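# Swap the server board's coin cell using two hands

## Task

On the server board, replace the coin cell. Pressing the holder's latch down releases the old cell; that old cell must end up in the dish. The new cell must be latched into the holder with its plus side facing up.

## Robot and tools

Robot: two UR-type arms, left_arm and right_arm. Each ends in a 16-motor hand with index, middle and ring fingers plus a thumb. right_arm has a right hand and left_arm its mirror-image left hand. Scene-frame base positions: left_arm (+0.012, +0.433, +0.013) m, right_arm (+0.046, -0.380, +0.012) m, both turned almost exactly square. A post stands on the floor behind the arms.

Frames. Scene frame: origin at table-top height midway between the nominal bases, +z up, +x out over the table, left_arm on the +y side. Image sides do not match the arm names. Each arm reports end_effector_position (m), end_effector_quat_wxyz and velocities in its own base frame. Printed positions can be off by a few centimetres. Offsets run along the hand point's own axes. On the right hand: +z points along the straight fingers toward the tips, +x crosses the palm away from the thumb, and +y comes out of the palm face. On the left hand, +x points toward the thumb instead. The hand point sits just beyond the index/middle knuckles. Straight fingertips reach about 0.123 m out along +z, and the palm face is at y = -0.063 m. A rigid mast behind the wrist on the palm side can strike things.

A row is 48 numbers in [-1, 1], one flat list covering both arms in this order:
- left_arm dx, dy, dz, rx, ry, rz
- 16 left hand goals
- left current_limit, left speed
- the same 24 numbers for right_arm.
The six pose numbers are an offset from that arm's Hand target as it stood when the action or move began. They are not absolute. Scale: 1.0 = 0.6 m of travel or 180 degrees. rx, ry, rz form a single rotation vector. Sending six zeros asks nothing new of that arm.

The 16 hand numbers are absolute goal angles, scaled between each hinge's two stops. They run in this order: index_abd, index_mcp, index_pip, index_dip, middle_abd, middle_mcp, middle_pip, middle_dip, ring_abd, ring_mcp, ring_pip, ring_dip, thumb_cmc, thumb_axl, thumb_mcp, thumb_ipl. A 0 is a real goal. To keep a hand unchanged, send back its hand_goal, hand_current_limit and hand_speed. Values where each hinge is straight:
- _abd 0.00
- _mcp -0.75
- _pip -0.58
- _dip -0.70
- thumb_cmc -0.71
- thumb_axl -0.68
- thumb_mcp -0.23
- thumb_ipl -0.17
Raising the finger numbers curls the finger toward the palm, and raising thumb_cmc swings the thumb in front of the palm. current_limit maps -1..+1 to 0..550 mA, with at least 11 mA. speed sets the goal rate at (speed+1)/2 of 8.5 rad/s. Both start at +0.4 and -0.6, and both persist until changed.

Tools:
- execute_actions(actions, cameras): actions is a list of actions; each action has up to 15 rows, one per 1/30 s step. A short action keeps its last row until step 15. Every row is measured from the pose at the action's start. An empty list returns camera images.
- move(target, speed, blend, stop_force, zero, blocking, cameras): target is one 48-number row or a list of up to 15 rows. All rows are offsets from the same starting Hand targets, not chained. The arms follow straight paths. speed is in m/s, range 0.002 to 3.6, default 0.25; turning is capped at twice that in rad/s. blend (m) rounds corners in a list. stop_force (N, 3 to 120) ends an arm's path when it feels that much push. In that case the arm backs off to its pre-push pose, and every target in the list must carry the same hand numbers. zero (default true) re-zeroes force first. blocking=false returns early and cannot be combined with stop_force. Everything stops after 10 s. The result ends with a move: line: done, off_target, moving, held or fault, plus limits=paced (pose clipped) or limits=held (steps withheld).
- wait(seconds 0 to 3600).
- stop(): brakes a running move.
- zoom_image(camera, region [x0,y0,x1,y1], at most 504x504 px) on the latest image from cam_high, cam_low, cam_left_wrist or cam_right_wrist. All images are 896x504.
- zero_wrist_force(arm).
- read_manual(section).
- finished_scene(): final; the goal must hold without the robot.

Result lines:
- Hand target: the last commanded pose after clipping, which the next offsets start from. The hand often rests a little short; send the missing distance.
- hand_goal, hand_measured, hand_current_ma, hand_state (moving, goal, blocked, overload).
- Wrist force/torque in the end effector's axes, plus a peak line.
- Joint torques.
- Step readings of position.
- MOTOR HOT at 70 °C; OVER-TEMPERATURE FAULT at 85 °C (30 to 60 s brake).

Cautions:
- Each control step clips the commanded orientation to 32 degrees from the measured one.
- A wrist near its base axis makes the arm swing; move fails if the path would pass there.
- A fault stops the arm for 10 s: contact torque at the joint limits (shoulder/elbow 135 N m, wrists 25.2 N m), about 150 N outside force on any part, or a wrist straying 0.9 degrees / shoulder-elbow 7.5 degrees from plan. The arms are stiff, so aim only slightly past a firm contact, approach slowly, and use a small stop_force.
- A hand motor at 495 mA or more for 5 s shuts down for 10 s. Grip by setting goals a modest distance past the object's surface.
- Keep the arms apart: a clearance check holds commands, but fingers are not covered, and a press between arms can fail the scene.
- Avoid drops, releasing moving parts, slams, and anything leaving the table, which fails the task. Loose objects may occasionally be nudged.

Each tool is called after "Call:" in YAML: its name, and indented under it one key for each argument.

## Session

Call:
execute_actions:
  actions: []

Scene clock: 0.00 s.
left_arm: end_effector_position=(+0.2807, -0.1340, +0.3675) hand_goal=(+0.000, -0.754, -0.576, -0.696, +0.000, -0.754, -0.576, -0.696, +0.000, -0.754, -0.576, -0.696, -0.714, -0.678, -0.226, -0.168) hand_measured=(+0.0008, -0.7535, -0.5770, -0.6958, +0.0008, -0.7535, -0.5770, -0.6958, +0.0008, -0.7535, -0.5770, -0.6958, -0.7142, -0.6767, -0.2262, -0.1681) hand_current_ma=(+4, +1, +6, +7, -18, +3, -18, -15, +3, +7, +1, -11, +1, -11, -12, +12) hand_state=(goal, goal, goal, goal, goal, goal, goal, goal, goal, goal, goal, goal, goal, goal, goal, goal) hand_current_limit=0.40 hand_speed=-0.60 end_effector_quat_wxyz=(+0.010, +0.995, +0.099, +0.016) | right_arm: end_effector_position=(+0.5135, -0.0612, +0.3751) hand_goal=(+0.000, -0.754, -0.576, -0.696, +0.000, -0.754, -0.576, -0.696, +0.000, -0.754, -0.576, -0.696, -0.714, -0.678, -0.226, -0.168) hand_measured=(+0.0008, -0.7535, -0.5770, -0.6958, -0.0007, -0.7535, -0.5770, -0.6958, +0.0008, -0.7535, -0.5770, -0.6958, -0.7142, -0.6777, -0.2262, -0.1681) hand_current_ma=(-11, +4, +0, +1, -8, -12, +9, -5, -24, +7, +0, -7, -10, +7, -4, -8) hand_state=(goal, goal, goal, goal, goal, goal, goal, goal, goal, goal, goal, goal, goal, goal, goal, goal) hand_current_limit=0.40 hand_speed=-0.60 end_effector_quat_wxyz=(-0.038, +0.832, -0.541, +0.120)
Joint positions: left_arm=[3.516 -0.858 -2.006 -1.823 1.543 1.747] | right_arm=[-0.306 -1.48 1.463 -1.805 -1.561 2.419]
Joint velocities: within noise
Joint torques (N m): no reading
Motor temperatures (°C): left_arm=[32 32 34 41 37 36] | right_arm=[32 33 28 35 39 31]
Wrist force (N): no reading
Wrist torque (N m): no reading
Wrist force, peak (N): no reading
Hand target: left_arm +0.2807, -0.1340, +0.3675; +0.010, +0.995, +0.099, +0.016 | right_arm +0.5135, -0.0612, +0.3751; -0.038, +0.832, -0.541, +0.120

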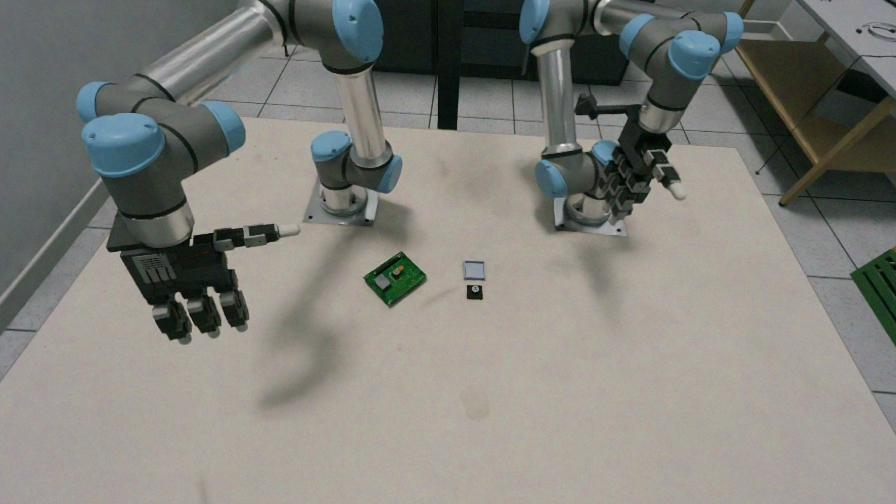

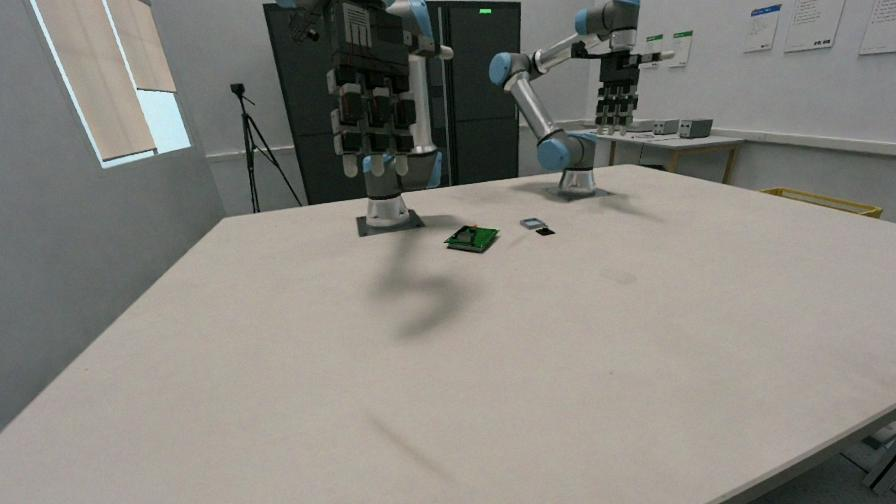

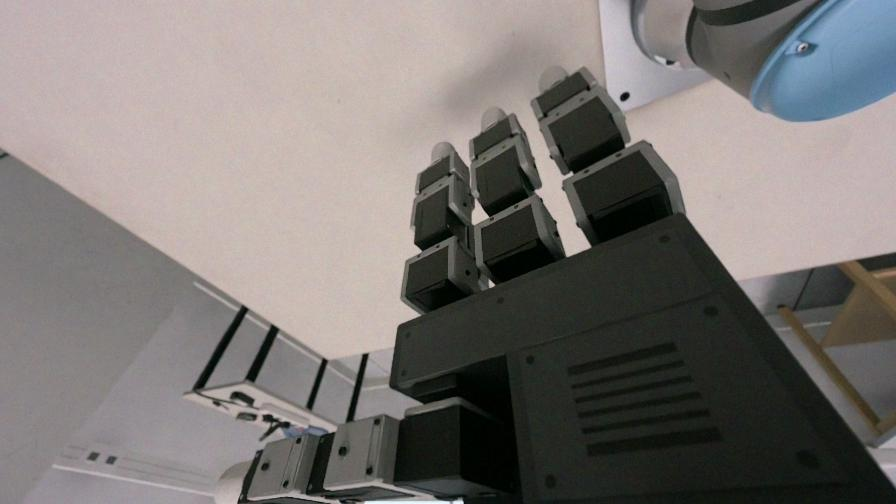

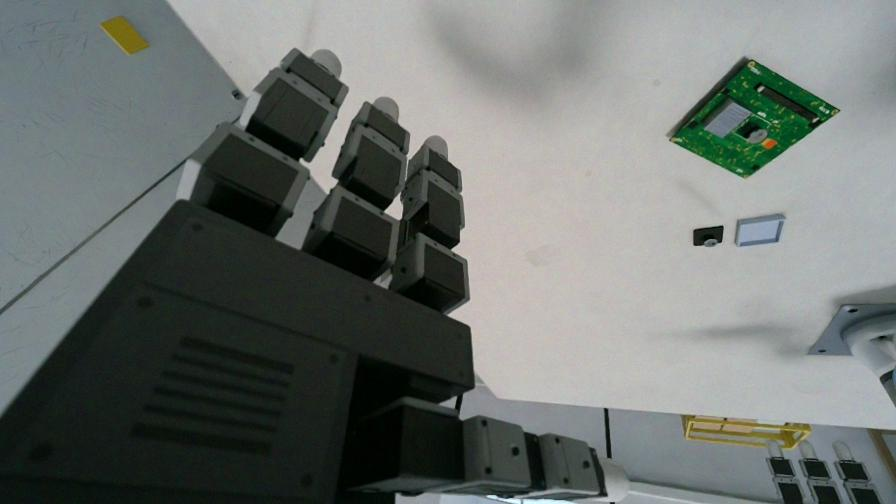

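Call:
zoom_image:
  camera: "cam_high"
  region: [340, 230, 510, 326]

Call:
zoom_image:
  camera: "cam_right_wrist"
  region: [650, 40, 860, 270]

Call:
zoom_image:
  camera: "cam_low"
  region: [420, 200, 580, 270]

Scaled by 2.965 from the camera's image (finer frame: 1280x720).

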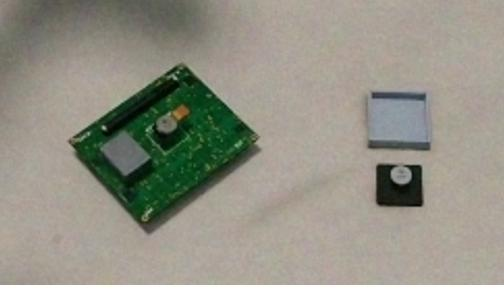

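Scaled by 2.191 from the camera's image (finer frame: 1280x720).

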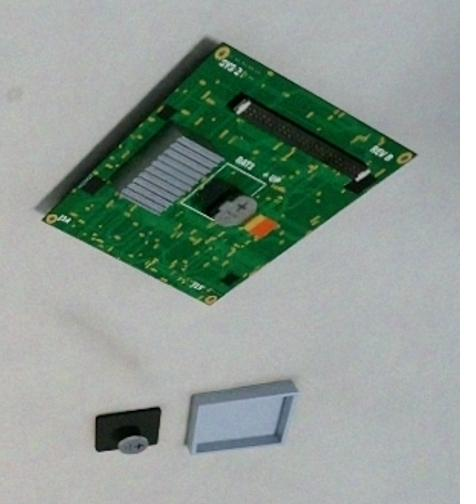

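Scaled by 3.150 from the camera's image (finer frame: 1280x720).

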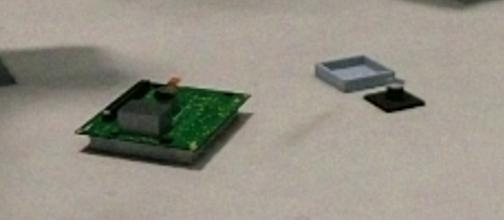

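Call:
move:
  target: [0.049,-0.245,-0.004,0,0,0, 0.000,-0.754,-0.576,-0.696,0.000,-0.754,-0.576,-0.696,0.000,-0.754,-0.576,-0.696,-0.714,-0.678,-0.226,-0.168,0.4,-0.6, -0.3885,0.2005,0.0257,-0.0625,-0.0505,0.0052, 0.000,-0.754,-0.576,-0.696,0.000,-0.754,-0.576,-0.696,0.000,-0.96,-0.96,-0.96,-0.714,-0.678,-0.226,-0.168,0.4,-0.6]
  cameras: ["cam_right_wrist","cam_high"]

Scene clock: 45.13 s.
left_arm: end_effector_position=(+0.2806, +0.0159, +0.3674) hand_goal=(+0.000, -0.754, -0.576, -0.696, +0.000, -0.754, -0.576, -0.696, +0.000, -0.754, -0.576, -0.696, -0.714, -0.678, -0.226, -0.168) hand_measured=(+0.0008, -0.7535, -0.5770, -0.6958, -0.0007, -0.7535, -0.5770, -0.6958, +0.0008, -0.7535, -0.5770, -0.6958, -0.7142, -0.6777, -0.2173, -0.1681) hand_current_ma=(-18, +4, -1, +7, -20, -5, -9, +12, +6, +12, -4, -18, +0, -7, -10, +20) hand_state=(goal, goal, goal, goal, goal, goal, goal, goal, goal, goal, goal, goal, goal, goal, goal, goal) hand_current_limit=0.40 hand_speed=-0.60 end_effector_quat_wxyz=(+0.010, +0.995, +0.099, +0.016) | right_arm: end_effector_position=(+0.3200, +0.0999, +0.3002) hand_goal=(+0.000, -0.754, -0.576, -0.696, +0.000, -0.754, -0.576, -0.696, +0.000, -0.960, -0.960, -0.960, -0.714, -0.678, -0.226, -0.168) hand_measured=(-0.0007, -0.7523, -0.5770, -0.6958, +0.0008, -0.7523, -0.5770, -0.6958, -0.0007, -0.9452, -0.9504, -0.9557, -0.7142, -0.6767, -0.2222, -0.1672) hand_current_ma=(+1, -18, -12, -10, -4, -9, +18, +6, -13, +20, +3, +14, -2, +15, +26, +6) hand_state=(goal, goal, goal, goal, goal, goal, goal, goal, goal, goal, goal, goal, goal, goal, goal, goal) hand_current_limit=0.40 hand_speed=-0.60 end_effector_quat_wxyz=(+0.000, +0.834, -0.552, +0.000)
Joint positions: left_arm=[4.094 -0.901 -1.988 -1.816 1.533 2.325] | right_arm=[-0.052 -1.78 1.904 -1.694 -1.57 2.687]
Joint torques (N m): left_arm=[8.63 -6.04 12.89 1.86 0.58 1.53] | right_arm=[9.04 -21.37 -16.41 -3.3 -2.89 -0.19]
Wrist force (N): left_arm=[0.5 0.0 -0.1] | right_arm=[-0.1 -0.1 -0.1]
Wrist torque (N m): left_arm=[0.01 -0.09 0.23] | right_arm=[-0.10 -0.07 0.11]
Wrist force, peak (N): left_arm=[0.8 -1.6 0.2] | right_arm=[-1.9 1.3 1.0]
Hand target: left_arm +0.2806, +0.0160, +0.3674; +0.010, +0.995, +0.099, +0.016 | right_arm +0.3199, +0.1000, +0.3002; +0.000, +0.834, -0.552, +0.000
Off the commanded pose: left_arm 0.000 m, 0 deg | right_arm 0.000 m, 0 deg.
move: done
Images, in order (width x height): cam_high 896x504, cam_right_wrist 896x504.

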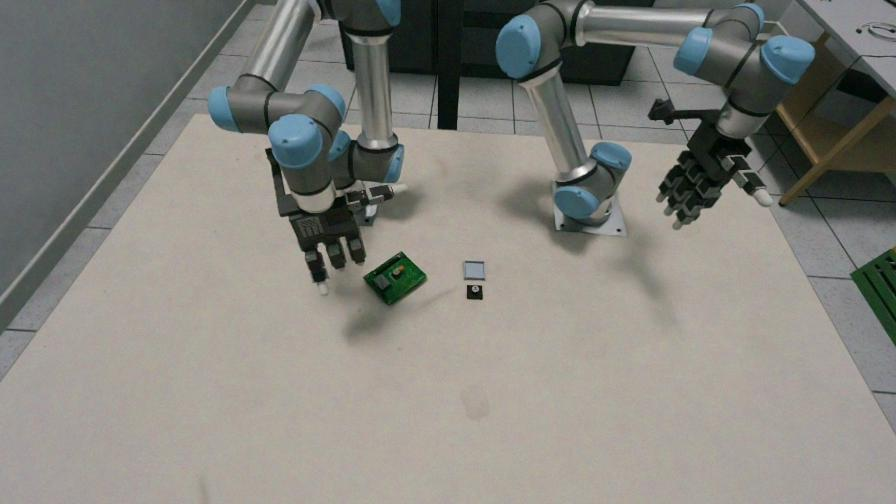

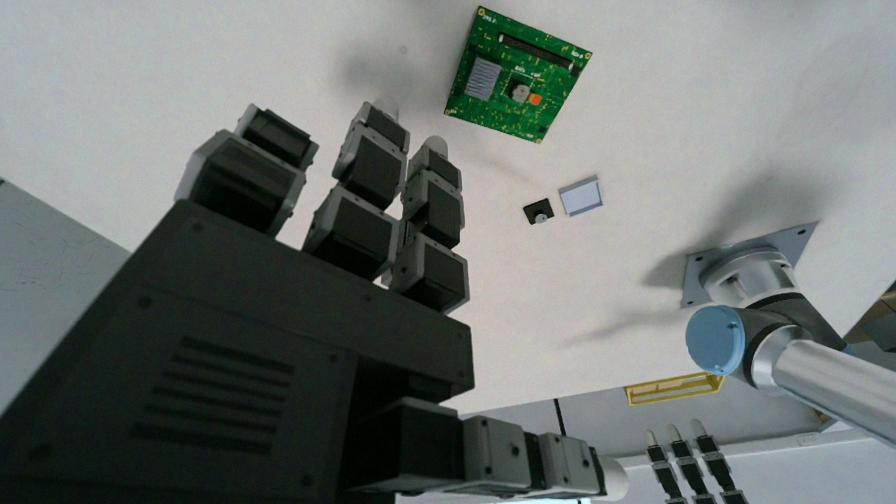

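Call:
zoom_image:
  camera: "cam_right_wrist"
  region: [360, 0, 640, 240]

Call:
zoom_image:
  camera: "cam_right_wrist"
  region: [430, 0, 600, 150]

Scaled by 1.800 from the camera's image (finer frame: 1280x720).

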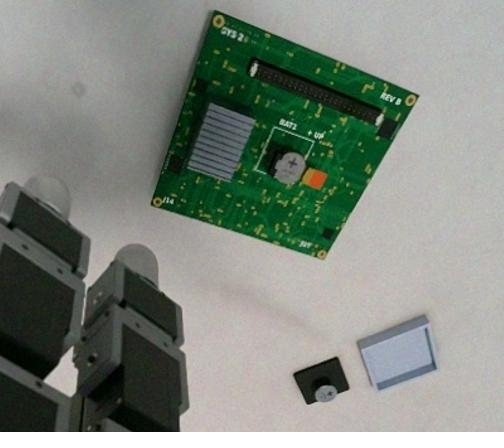

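Scaled by 2.965 from the camera's image (finer frame: 1280x720).

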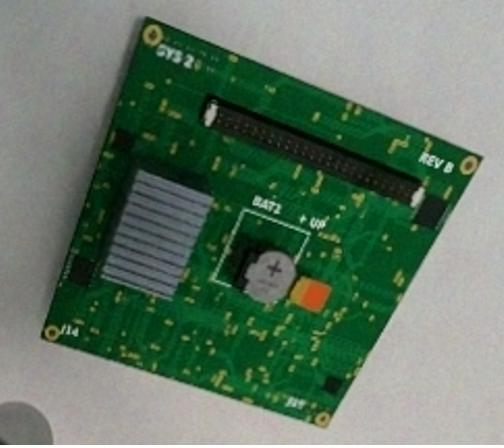

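Call:
move:
  target: [0,0,0,0,0,0, 0.000,-0.754,-0.576,-0.696,0.000,-0.754,-0.576,-0.696,0.000,-0.754,-0.576,-0.696,-0.714,-0.678,-0.226,-0.168,0.4,-0.6, -0.1953,0.0548,0.1,0,0,0, 0.000,-0.754,-0.576,-0.696,0.000,-0.754,-0.576,-0.696,0.000,-0.96,-0.96,-0.96,-0.714,-0.678,-0.226,-0.168,0.4,-0.6]
  cameras: ["cam_right_wrist","cam_high"]

Call:
zoom_image:
  camera: "cam_right_wrist"
  region: [320, 0, 620, 220]

Call:
zoom_image:
  camera: "cam_high"
  region: [340, 230, 510, 326]

Scene clock: 75.83 s.
left_arm: end_effector_position=(+0.2806, +0.0160, +0.3674) hand_goal=(+0.000, -0.754, -0.576, -0.696, +0.000, -0.754, -0.576, -0.696, +0.000, -0.754, -0.576, -0.696, -0.714, -0.678, -0.226, -0.168) hand_measured=(+0.0008, -0.7535, -0.5770, -0.6958, +0.0008, -0.7535, -0.5770, -0.6958, -0.0007, -0.7535, -0.5770, -0.6958, -0.7142, -0.6767, -0.2173, -0.1672) hand_current_ma=(-18, +3, +8, +21, -4, +5, -5, -2, +0, -8, -13, +1, -2, +5, -7, +20) hand_state=(goal, goal, goal, goal, goal, goal, goal, goal, goal, goal, goal, goal, goal, goal, goal, goal) hand_current_limit=0.40 hand_speed=-0.60 end_effector_quat_wxyz=(+0.010, +0.995, +0.099, +0.016) | right_arm: end_effector_position=(+0.2438, +0.1949, +0.2403) hand_goal=(+0.000, -0.754, -0.576, -0.696, +0.000, -0.754, -0.576, -0.696, +0.000, -0.960, -0.960, -0.960, -0.714, -0.678, -0.226, -0.168) hand_measured=(-0.0007, -0.7523, -0.5770, -0.6958, +0.0008, -0.7523, -0.5770, -0.6958, +0.0008, -0.9452, -0.9504, -0.9570, -0.7142, -0.6777, -0.2212, -0.1681) hand_current_ma=(+3, -1, +4, -10, -1, +3, -2, +11, -1, +19, +11, +6, -1, +12, +28, +8) hand_state=(goal, goal, goal, goal, goal, goal, goal, goal, goal, goal, goal, goal, goal, goal, goal, goal) hand_current_limit=0.40 hand_speed=-0.60 end_effector_quat_wxyz=(+0.000, +0.834, -0.552, +0.000)
Joint positions: left_arm=[4.094 -0.901 -1.988 -1.816 1.533 2.325] | right_arm=[0.211 -1.835 2.101 -1.836 -1.57 2.95]
Joint torques (N m): left_arm=[12.27 -7.99 12.89 3 0.74 2.26] | right_arm=[9.29 -20.31 -16.05 -3.48 -2.43 2.36]
Wrist force (N): left_arm=[0.5 0.0 0.1] | right_arm=[-0.2 -0.4 -0.1]
Wrist torque (N m): left_arm=[0.01 -0.10 0.21] | right_arm=[-0.13 -0.04 0.07]
Wrist force, peak (N): left_arm=[1.1 0.4 0.0] | right_arm=[-2.1 0.7 0.9]
Hand target: left_arm +0.2806, +0.0160, +0.3674; +0.010, +0.995, +0.099, +0.016 | right_arm +0.2438, +0.1950, +0.2403; +0.000, +0.834, -0.552, +0.000
Off the commanded pose: left_arm 0.000 m, 0 deg | right_arm 0.000 m, 0 deg.
move: done
Images, in order (width x height): cam_high 896x504, cam_right_wrist 896x504.

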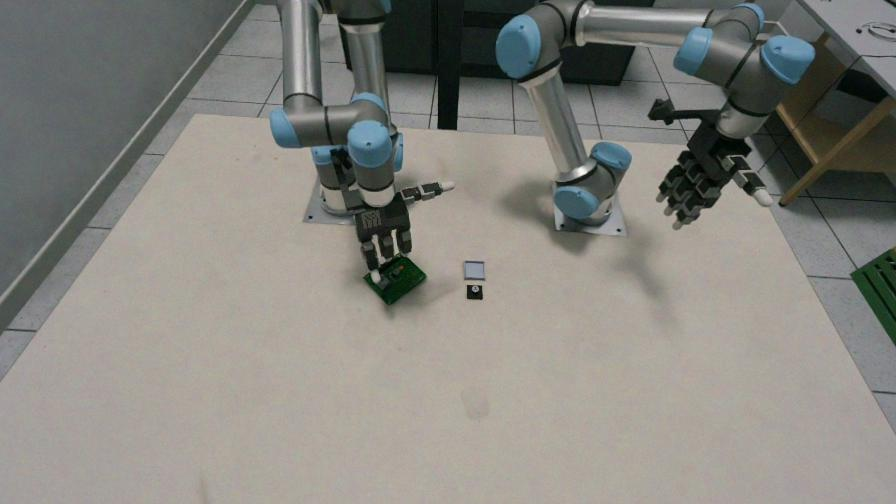

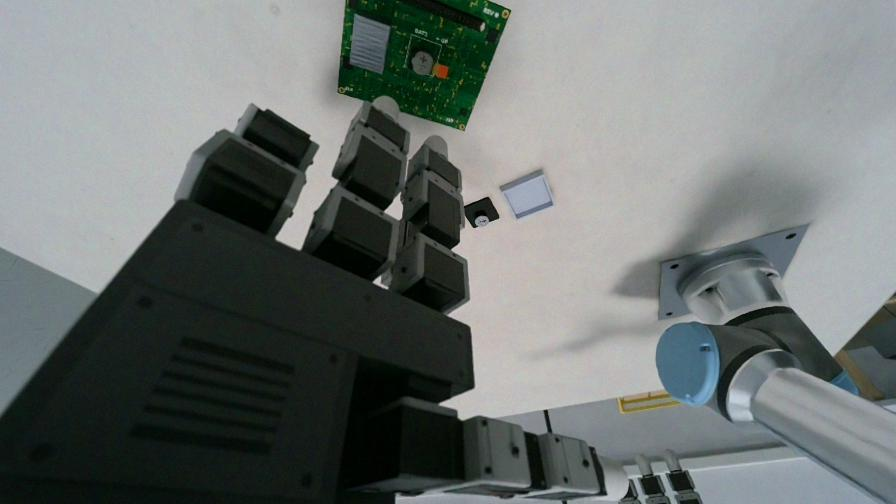

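Scaled by 1.680 from the camera's image (finer frame: 1280x720).

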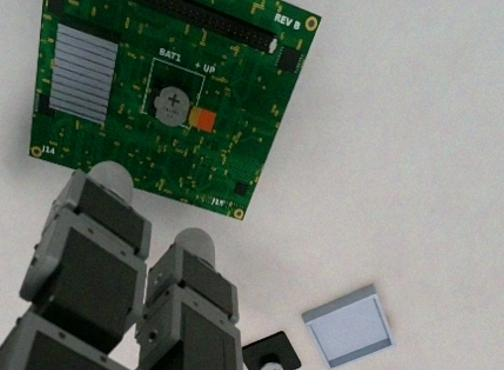

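Scaled by 2.965 from the camera's image (finer frame: 1280x720).

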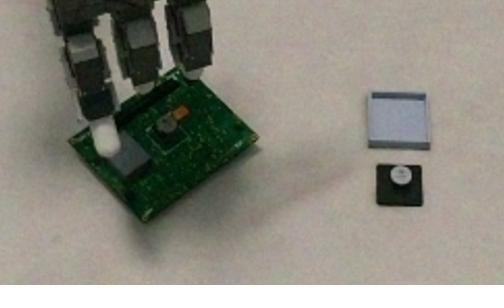

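Call:
move:
  target: [0,0,0,0,0,0, 0.000,-0.754,-0.576,-0.696,0.000,-0.754,-0.576,-0.696,0.000,-0.754,-0.576,-0.696,-0.714,-0.678,-0.226,-0.168,0.4,-0.6, -0.1153,-0.066,0.0617,0,0,0.3756, 0.000,-0.754,-0.576,-0.696,0.000,-0.754,-0.576,-0.696,0.000,-0.96,-0.96,-0.96,-0.714,-0.678,-0.226,-0.168,0.4,-0.6]
  cameras: ["cam_right_wrist","cam_high"]

Call:
zoom_image:
  camera: "cam_right_wrist"
  region: [320, 0, 620, 220]

Call:
zoom_image:
  camera: "cam_high"
  region: [340, 230, 510, 326]

Scene clock: 114.73 s.
left_arm: end_effector_position=(+0.2806, +0.0160, +0.3674) hand_goal=(+0.000, -0.754, -0.576, -0.696, +0.000, -0.754, -0.576, -0.696, +0.000, -0.754, -0.576, -0.696, -0.714, -0.678, -0.226, -0.168) hand_measured=(+0.0008, -0.7535, -0.5770, -0.6958, +0.0008, -0.7535, -0.5770, -0.6958, -0.0007, -0.7535, -0.5770, -0.6958, -0.7142, -0.6767, -0.2173, -0.1681) hand_current_ma=(-7, +18, +6, +14, -6, +8, -16, -5, -6, -3, -12, -9, +3, -8, -3, -4) hand_state=(goal, goal, goal, goal, goal, goal, goal, goal, goal, goal, goal, goal, goal, goal, goal, goal) hand_current_limit=0.40 hand_speed=-0.60 end_effector_quat_wxyz=(+0.010, +0.995, +0.099, +0.016) | right_arm: end_effector_position=(+0.2531, +0.2742, +0.2033) hand_goal=(+0.000, -0.754, -0.576, -0.696, +0.000, -0.754, -0.576, -0.696, +0.000, -0.960, -0.960, -0.960, -0.714, -0.678, -0.226, -0.168) hand_measured=(-0.0007, -0.7535, -0.5770, -0.6958, +0.0008, -0.7523, -0.5770, -0.6971, +0.0008, -0.9440, -0.9504, -0.9570, -0.7180, -0.6777, -0.2222, -0.1672) hand_current_ma=(-13, +4, -5, +0, -3, +8, +2, -4, -3, +13, +13, +16, -11, +10, +13, +8) hand_state=(goal, goal, goal, goal, goal, goal, goal, goal, goal, goal, goal, goal, goal, goal, goal, goal) hand_current_limit=0.40 hand_speed=-0.60 end_effector_quat_wxyz=(+0.000, -0.386, +0.922, +0.000)
Joint positions: left_arm=[4.094 -0.901 -1.988 -1.816 1.533 2.325] | right_arm=[0.205 -1.899 2.242 -1.914 -1.57 4.125]
Joint torques (N m): left_arm=[10.06 0.1 12.64 2.91 -1.17 2.32] | right_arm=[-8.03 -1.98 -29.56 -0.6 -2.64 2.36]
Wrist force (N): left_arm=[0.3 0.4 0.2] | right_arm=[-0.3 -0.1 0.2]
Wrist torque (N m): left_arm=[0.05 -0.06 0.17] | right_arm=[-0.12 -0.02 0.07]
Wrist force, peak (N): left_arm=[0.8 0.5 0.4] | right_arm=[-0.4 -0.6 0.2]
Hand target: left_arm +0.2806, +0.0160, +0.3674; +0.010, +0.995, +0.099, +0.016 | right_arm +0.2532, +0.2742, +0.2033; +0.000, -0.386, +0.922, +0.000
Off the commanded pose: left_arm 0.000 m, 0 deg | right_arm 0.000 m, 0 deg.
move: done
Images, in order (width x height): cam_high 896x504, cam_right_wrist 896x504.

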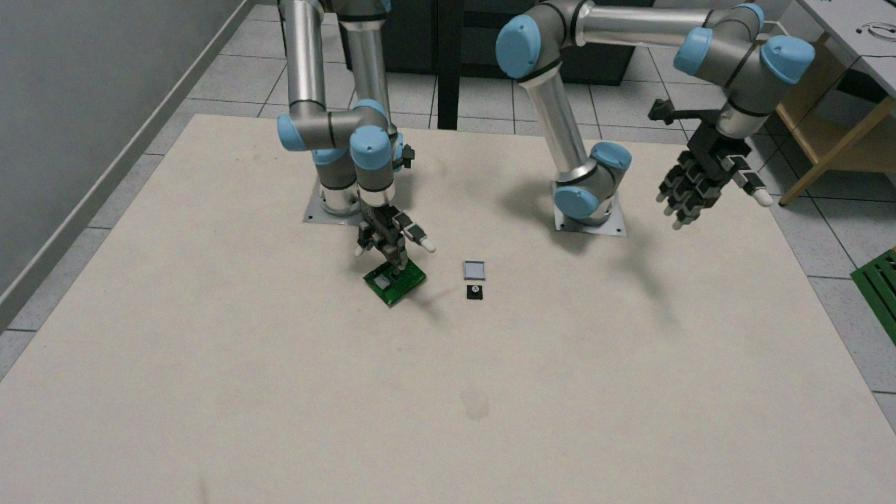

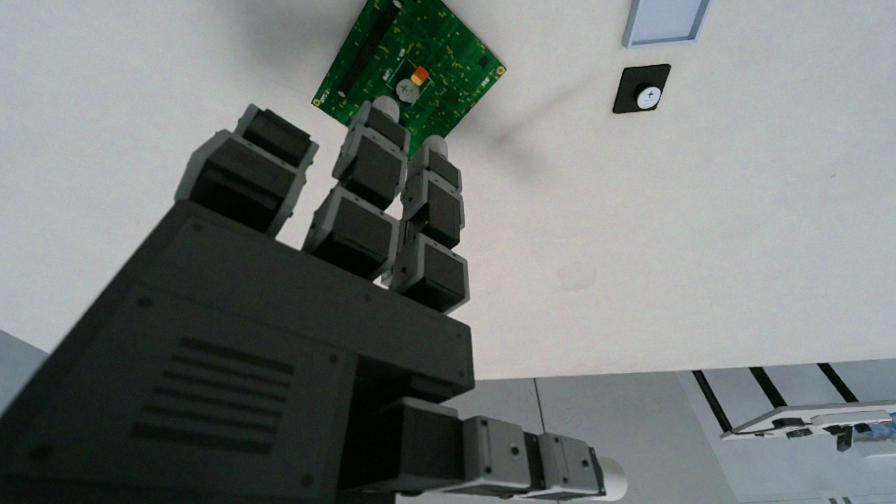

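Scaled by 1.680 from the camera's image (finer frame: 1280x720).

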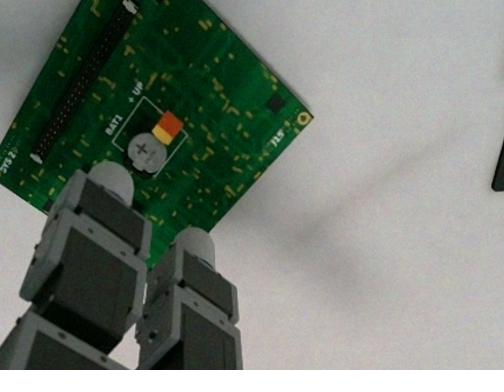

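Scaled by 2.965 from the camera's image (finer frame: 1280x720).

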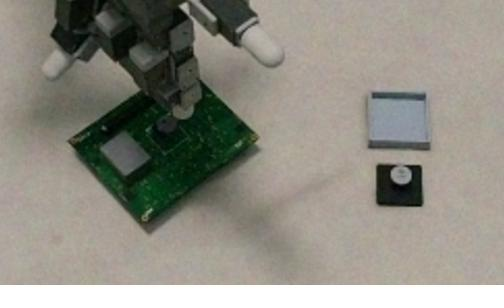

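Call:
zoom_image:
  camera: "cam_right_wrist"
  region: [360, 40, 480, 130]

Call:
zoom_image:
  camera: "cam_right_wrist"
  region: [580, 30, 700, 120]

Scaled by 4.200 from the camera's image (finer frame: 1280x720).

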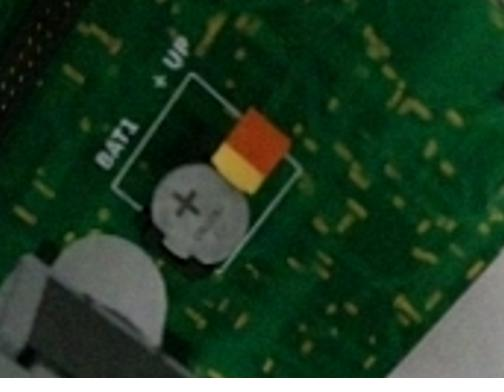

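Scaled by 4.200 from the camera's image (finer frame: 1280x720).

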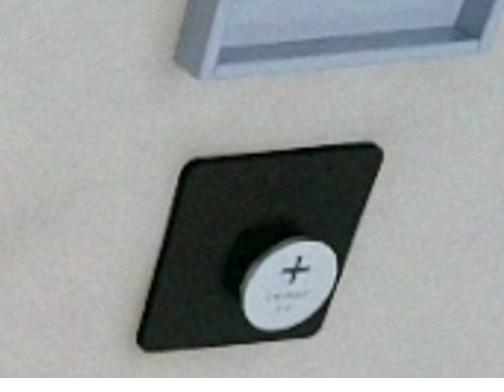

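Call:
move:
  target: [0,0,0,0,0,0, 0.000,-0.754,-0.576,-0.696,0.000,-0.754,-0.576,-0.696,0.000,-0.754,-0.576,-0.696,-0.714,-0.678,-0.226,-0.168,0.4,-0.6, 0.0083,-0.0075,0.0583,0,0,0, 0.000,-0.754,-0.576,-0.696,0.000,-0.754,-0.576,-0.696,0.000,-0.96,-0.96,-0.96,-0.714,-0.678,-0.226,-0.168,0.4,-0.6]
  cameras: ["cam_right_wrist","cam_high","cam_low"]
  speed: 0.1

Call:
zoom_image:
  camera: "cam_right_wrist"
  region: [330, 60, 490, 170]

Call:
zoom_image:
  camera: "cam_high"
  region: [340, 230, 510, 326]

Call:
zoom_image:
  camera: "cam_low"
  region: [420, 200, 580, 270]

Scene clock: 131.60 s.
left_arm: end_effector_position=(+0.2806, +0.0160, +0.3674) hand_goal=(+0.000, -0.754, -0.576, -0.696, +0.000, -0.754, -0.576, -0.696, +0.000, -0.754, -0.576, -0.696, -0.714, -0.678, -0.226, -0.168) hand_measured=(-0.0007, -0.7535, -0.5770, -0.6958, -0.0007, -0.7535, -0.5770, -0.6958, -0.0007, -0.7535, -0.5770, -0.6958, -0.7142, -0.6767, -0.2183, -0.1672) hand_current_ma=(-18, +5, +12, -11, +0, -6, -21, +1, -7, +1, +3, -13, +10, -10, +1, +14) hand_state=(goal, goal, goal, goal, goal, goal, goal, goal, goal, goal, goal, goal, goal, goal, goal, goal) hand_current_limit=0.40 hand_speed=-0.60 end_effector_quat_wxyz=(+0.010, +0.995, +0.099, +0.016) | right_arm: end_effector_position=(+0.2529, +0.2674, +0.1683) hand_goal=(+0.000, -0.754, -0.576, -0.696, +0.000, -0.754, -0.576, -0.696, +0.000, -0.960, -0.960, -0.960, -0.714, -0.678, -0.226, -0.168) hand_measured=(+0.0008, -0.7523, -0.5770, -0.6958, +0.0008, -0.7523, -0.5770, -0.6958, -0.0007, -0.9452, -0.9504, -0.9570, -0.7192, -0.6767, -0.2212, -0.1672) hand_current_ma=(-13, +8, -10, +2, -5, -1, +10, +3, +4, +32, +0, +6, -7, +14, +25, +1) hand_state=(goal, goal, goal, goal, goal, goal, goal, goal, goal, goal, goal, goal, goal, goal, goal, goal) hand_current_limit=0.40 hand_speed=-0.60 end_effector_quat_wxyz=(+0.000, -0.386, +0.922, +0.000)
Joint positions: left_arm=[4.094 -0.901 -1.988 -1.816 1.533 2.325] | right_arm=[0.186 -1.869 2.32 -2.021 -1.57 4.105]
Joint torques (N m): left_arm=[10.04 -0.68 13.05 2.94 -1.25 2.07] | right_arm=[11.68 -15 -18.3 -3.77 2.93 2.44]
Wrist force (N): left_arm=[0.4 0.3 0.1] | right_arm=[0.2 -0.3 0.1]
Wrist torque (N m): left_arm=[0.05 -0.07 0.18] | right_arm=[-0.13 -0.09 0.00]
Wrist force, peak (N): left_arm=[0.8 0.4 -0.2] | right_arm=[0.3 -0.3 1.1]
Hand target: left_arm +0.2806, +0.0160, +0.3674; +0.010, +0.995, +0.099, +0.016 | right_arm +0.2529, +0.2675, +0.1683; +0.000, -0.386, +0.922, +0.000
Off the commanded pose: left_arm 0.000 m, 0 deg | right_arm 0.000 m, 0 deg.
move: done
Images, in order (width x height): cam_high 896x504, cam_low 896x504, cam_right_wrist 896x504.

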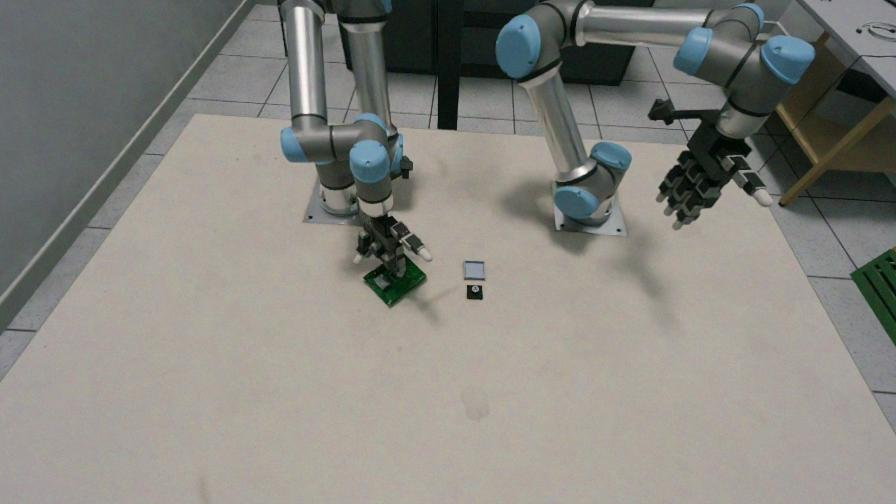

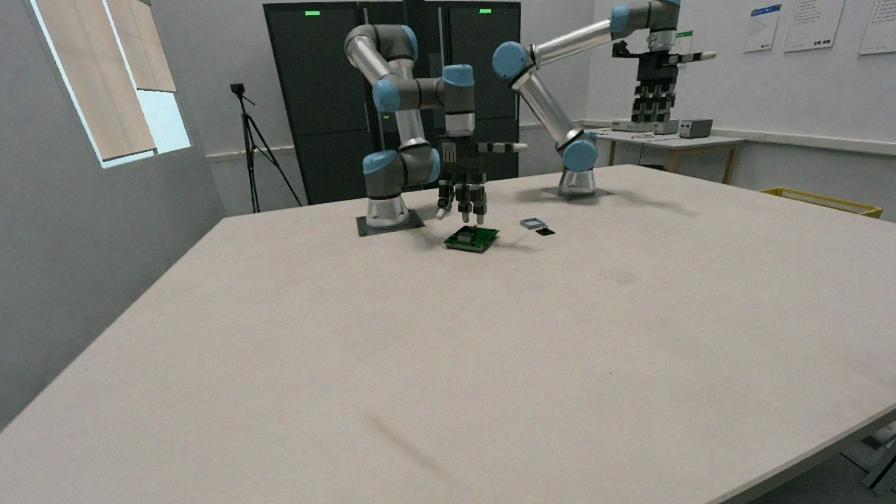

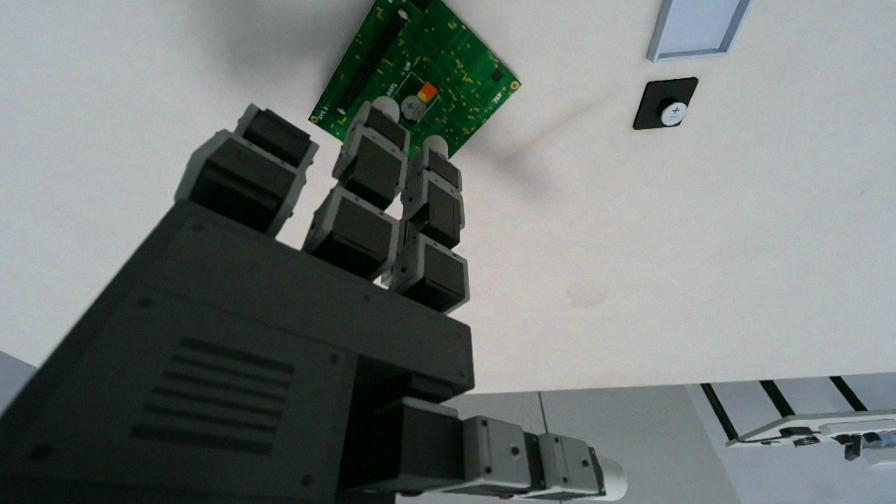

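Scaled by 3.150 from the camera's image (finer frame: 1280x720).

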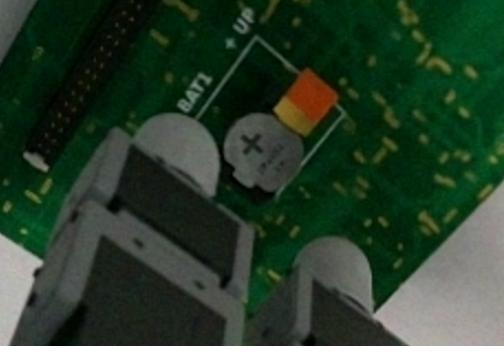

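Scaled by 2.965 from the camera's image (finer frame: 1280x720).

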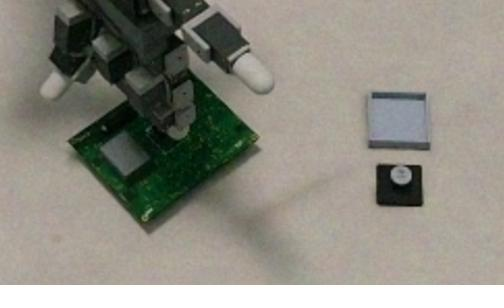

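Scaled by 3.150 from the camera's image (finer frame: 1280x720).

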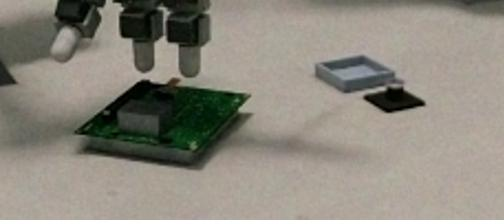

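Call:
move:
  target: [0,0,0,0,0,0, 0.000,-0.754,-0.576,-0.696,0.000,-0.754,-0.576,-0.696,0.000,-0.754,-0.576,-0.696,-0.714,-0.678,-0.226,-0.168,0.4,-0.6, 0.0395,0.0333,0.0,0,0,0, 0.000,-0.754,-0.576,-0.696,0.000,-0.96,-0.96,-0.96,0.000,-0.96,-0.96,-0.96,-0.714,-0.678,-0.226,-0.168,0.4,-0.6]
  cameras: ["cam_right_wrist","cam_high","cam_low"]
  speed: 0.1

Call:
zoom_image:
  camera: "cam_right_wrist"
  region: [330, 60, 490, 170]

Call:
zoom_image:
  camera: "cam_high"
  region: [360, 240, 450, 310]

Call:
zoom_image:
  camera: "cam_low"
  region: [430, 190, 530, 260]

Scene clock: 153.57 s.
left_arm: end_effector_position=(+0.2806, +0.0160, +0.3674) hand_goal=(+0.000, -0.754, -0.576, -0.696, +0.000, -0.754, -0.576, -0.696, +0.000, -0.754, -0.576, -0.696, -0.714, -0.678, -0.226, -0.168) hand_measured=(+0.0008, -0.7535, -0.5770, -0.6958, +0.0008, -0.7535, -0.5770, -0.6958, +0.0008, -0.7535, -0.5770, -0.6958, -0.7142, -0.6777, -0.2173, -0.1681) hand_current_ma=(+2, +12, +9, -3, +9, +20, +15, -6, -2, +13, -3, +5, +1, -6, +1, +13) hand_state=(goal, goal, goal, goal, goal, goal, goal, goal, goal, goal, goal, goal, goal, goal, goal, goal) hand_current_limit=0.40 hand_speed=-0.60 end_effector_quat_wxyz=(+0.010, +0.995, +0.099, +0.016) | right_arm: end_effector_position=(+0.2220, +0.2647, +0.1683) hand_goal=(+0.000, -0.754, -0.576, -0.696, +0.000, -0.960, -0.960, -0.960, +0.000, -0.960, -0.960, -0.960, -0.714, -0.678, -0.226, -0.168) hand_measured=(-0.0007, -0.7523, -0.5770, -0.6971, +0.0052, -0.9452, -0.9504, -0.9557, +0.0023, -0.9440, -0.9504, -0.9557, -0.7142, -0.6777, -0.2212, -0.1672) hand_current_ma=(+3, -10, -1, -7, +10, +21, +20, +15, -3, +26, +7, +6, -1, +0, +19, -12) hand_state=(goal, goal, goal, goal, goal, goal, goal, goal, goal, goal, goal, goal, goal, goal, goal, goal) hand_current_limit=0.40 hand_speed=-0.60 end_effector_quat_wxyz=(+0.000, -0.386, +0.922, +0.000)
Joint positions: left_arm=[4.094 -0.901 -1.988 -1.816 1.533 2.325] | right_arm=[0.195 -1.958 2.373 -1.986 -1.57 4.115]
Joint torques (N m): left_arm=[9.35 0.12 12.63 2.92 -1.16 1.63] | right_arm=[-9.08 -13.94 -21.38 -3.65 2.18 -2.94]
Wrist force (N): left_arm=[0.4 0.3 0.0] | right_arm=[-0.2 0.2 0.2]
Wrist torque (N m): left_arm=[0.04 -0.08 0.19] | right_arm=[-0.10 -0.04 -0.05]
Wrist force, peak (N): left_arm=[0.8 0.6 0.3] | right_arm=[0.9 0.9 0.0]
Hand target: left_arm +0.2806, +0.0160, +0.3674; +0.010, +0.995, +0.099, +0.016 | right_arm +0.2220, +0.2646, +0.1683; +0.000, -0.386, +0.922, +0.000
Off the commanded pose: left_arm 0.000 m, 0 deg | right_arm 0.000 m, 0 deg.
move: done
Images, in order (width x height): cam_high 896x504, cam_low 896x504, cam_right_wrist 896x504.

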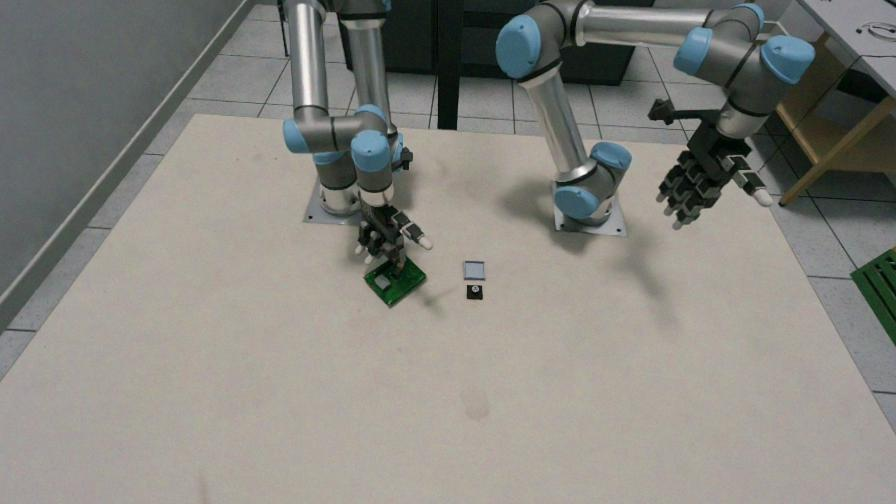

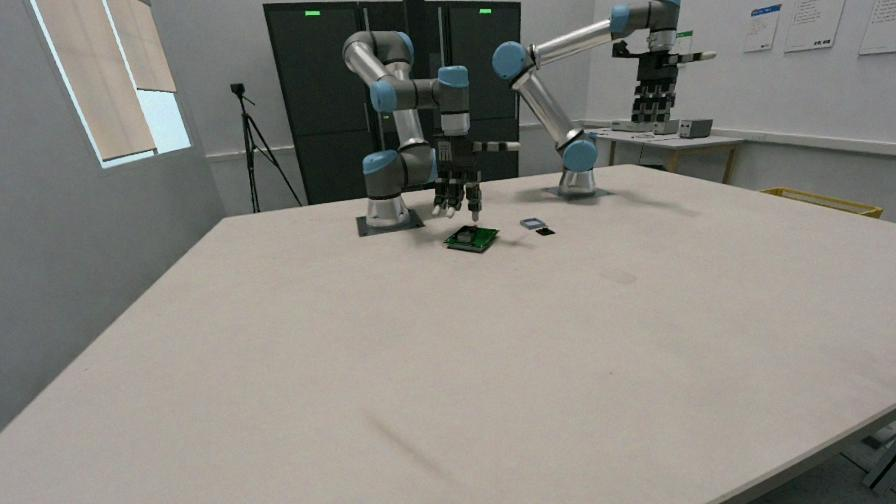

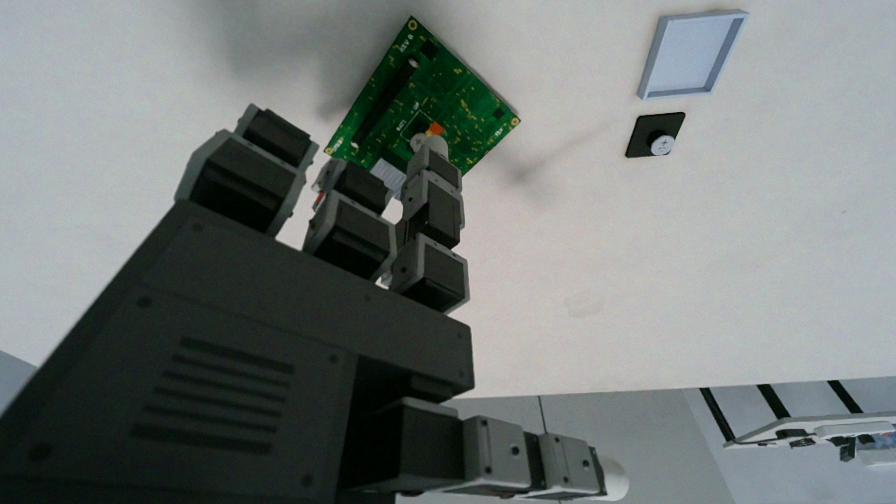

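Scaled by 3.150 from the camera's image (finer frame: 1280x720).

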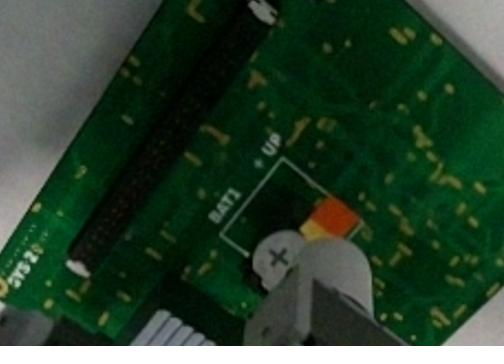

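Scaled by 5.600 from the camera's image (finer frame: 1280x720).

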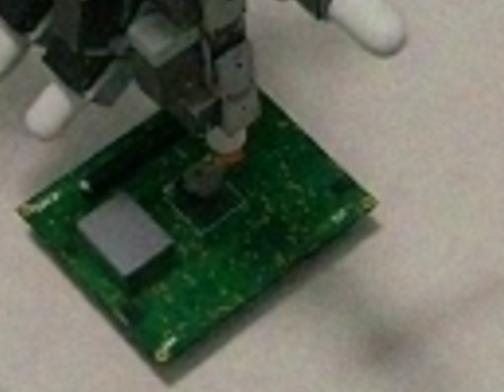

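Scaled by 5.040 from the camera's image (finer frame: 1280x720).

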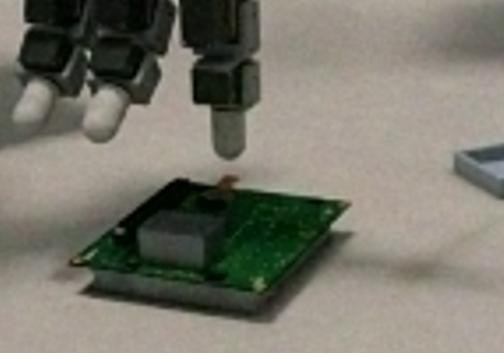

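Call:
move:
  target: [0,0,0,0,0,0, 0.000,-0.754,-0.576,-0.696,0.000,-0.754,-0.576,-0.696,0.000,-0.754,-0.576,-0.696,-0.714,-0.678,-0.226,-0.168,0.4,-0.6, 0,0.0025,0.05,0,0,0, 0.000,-0.754,-0.576,-0.696,0.000,-0.96,-0.96,-0.96,0.000,-0.96,-0.96,-0.96,-0.714,-0.678,-0.226,-0.168,0.4,-0.6]
  cameras: ["cam_right_wrist","cam_low"]
  speed: 0.01
  stop_force: 4

Call:
zoom_image:
  camera: "cam_right_wrist"
  region: [370, 80, 490, 170]

Call:
zoom_image:
  camera: "cam_low"
  region: [430, 190, 530, 260]

Scene clock: 164.73 s.
left_arm: end_effector_position=(+0.2806, +0.0160, +0.3674) hand_goal=(+0.000, -0.754, -0.576, -0.696, +0.000, -0.754, -0.576, -0.696, +0.000, -0.754, -0.576, -0.696, -0.714, -0.678, -0.226, -0.168) hand_measured=(+0.0008, -0.7535, -0.5770, -0.6958, -0.0007, -0.7535, -0.5770, -0.6958, -0.0007, -0.7535, -0.5770, -0.6971, -0.7142, -0.6777, -0.2173, -0.1681) hand_current_ma=(-14, +2, +10, +18, -10, +21, -10, -1, +4, +3, -9, +4, +5, +9, -2, +9) hand_state=(goal, goal, goal, goal, goal, goal, goal, goal, goal, goal, goal, goal, goal, goal, goal, goal) hand_current_limit=0.40 hand_speed=-0.60 end_effector_quat_wxyz=(+0.010, +0.995, +0.099, +0.016) | right_arm: end_effector_position=(+0.2214, +0.2652, +0.1528) hand_goal=(+0.000, -0.754, -0.576, -0.696, +0.000, -0.960, -0.960, -0.960, +0.000, -0.960, -0.960, -0.960, -0.714, -0.678, -0.226, -0.168) hand_measured=(+0.0008, -0.7450, -0.5770, -0.6983, +0.0052, -0.9452, -0.9504, -0.9544, +0.0008, -0.9452, -0.9491, -0.9557, -0.7142, -0.6767, -0.2222, -0.1681) hand_current_ma=(+5, +16, -5, -3, -3, +35, +32, +11, -6, +19, +13, +19, +8, +8, +15, -12) hand_state=(goal, goal, goal, goal, goal, goal, goal, goal, goal, goal, goal, goal, goal, goal, goal, goal) hand_current_limit=0.40 hand_speed=-0.60 end_effector_quat_wxyz=(+0.000, -0.386, +0.922, +0.000)
Joint positions: left_arm=[4.094 -0.901 -1.988 -1.816 1.533 2.325] | right_arm=[0.198 -1.935 2.404 -2.039 -1.57 4.117]
Joint torques (N m): left_arm=[9.3 -0.31 13.37 2.94 -1.16 1.36] | right_arm=[-3.69 -14.27 -27.65 -3.36 1.8 -1.1]
Wrist force (N): left_arm=[0.7 0.0 -0.2] | right_arm=[-0.2 0.3 -3.2]
Wrist torque (N m): left_arm=[0.03 -0.13 0.21] | right_arm=[0.14 -0.11 -0.09]
Wrist force, peak (N): left_arm=[0.8 0.5 0.3] | right_arm=[-0.7 0.1 -4.8]
Hand target: left_arm +0.2806, +0.0160, +0.3674; +0.010, +0.995, +0.099, +0.016 | right_arm +0.2214, +0.2652, +0.1528; +0.000, -0.386, +0.922, +0.000 (not the last commanded pose)
Off the commanded pose: left_arm 0.000 m, 0 deg | right_arm 0.015 m, 0 deg.
move: contact (right_arm)
Images, in order (width x height): cam_low 896x504, cam_right_wrist 896x504.

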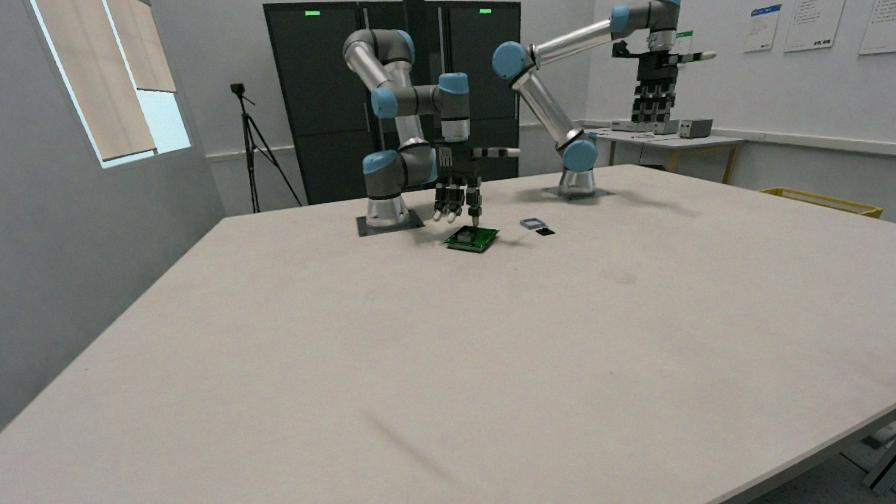

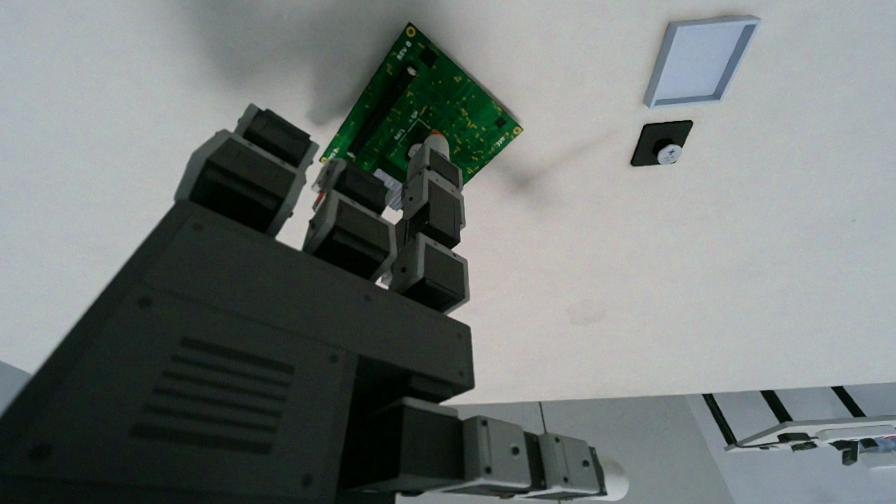

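Scaled by 4.200 from the camera's image (finer frame: 1280x720).

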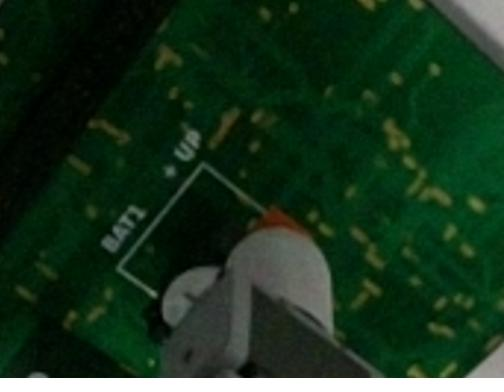

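Scaled by 5.040 from the camera's image (finer frame: 1280x720).

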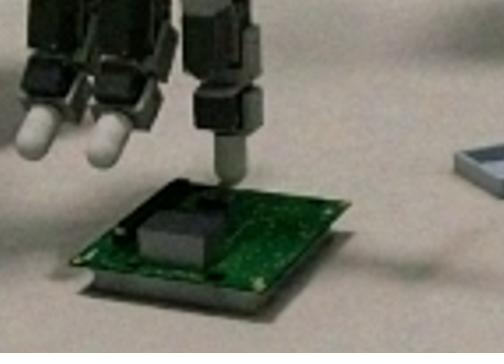

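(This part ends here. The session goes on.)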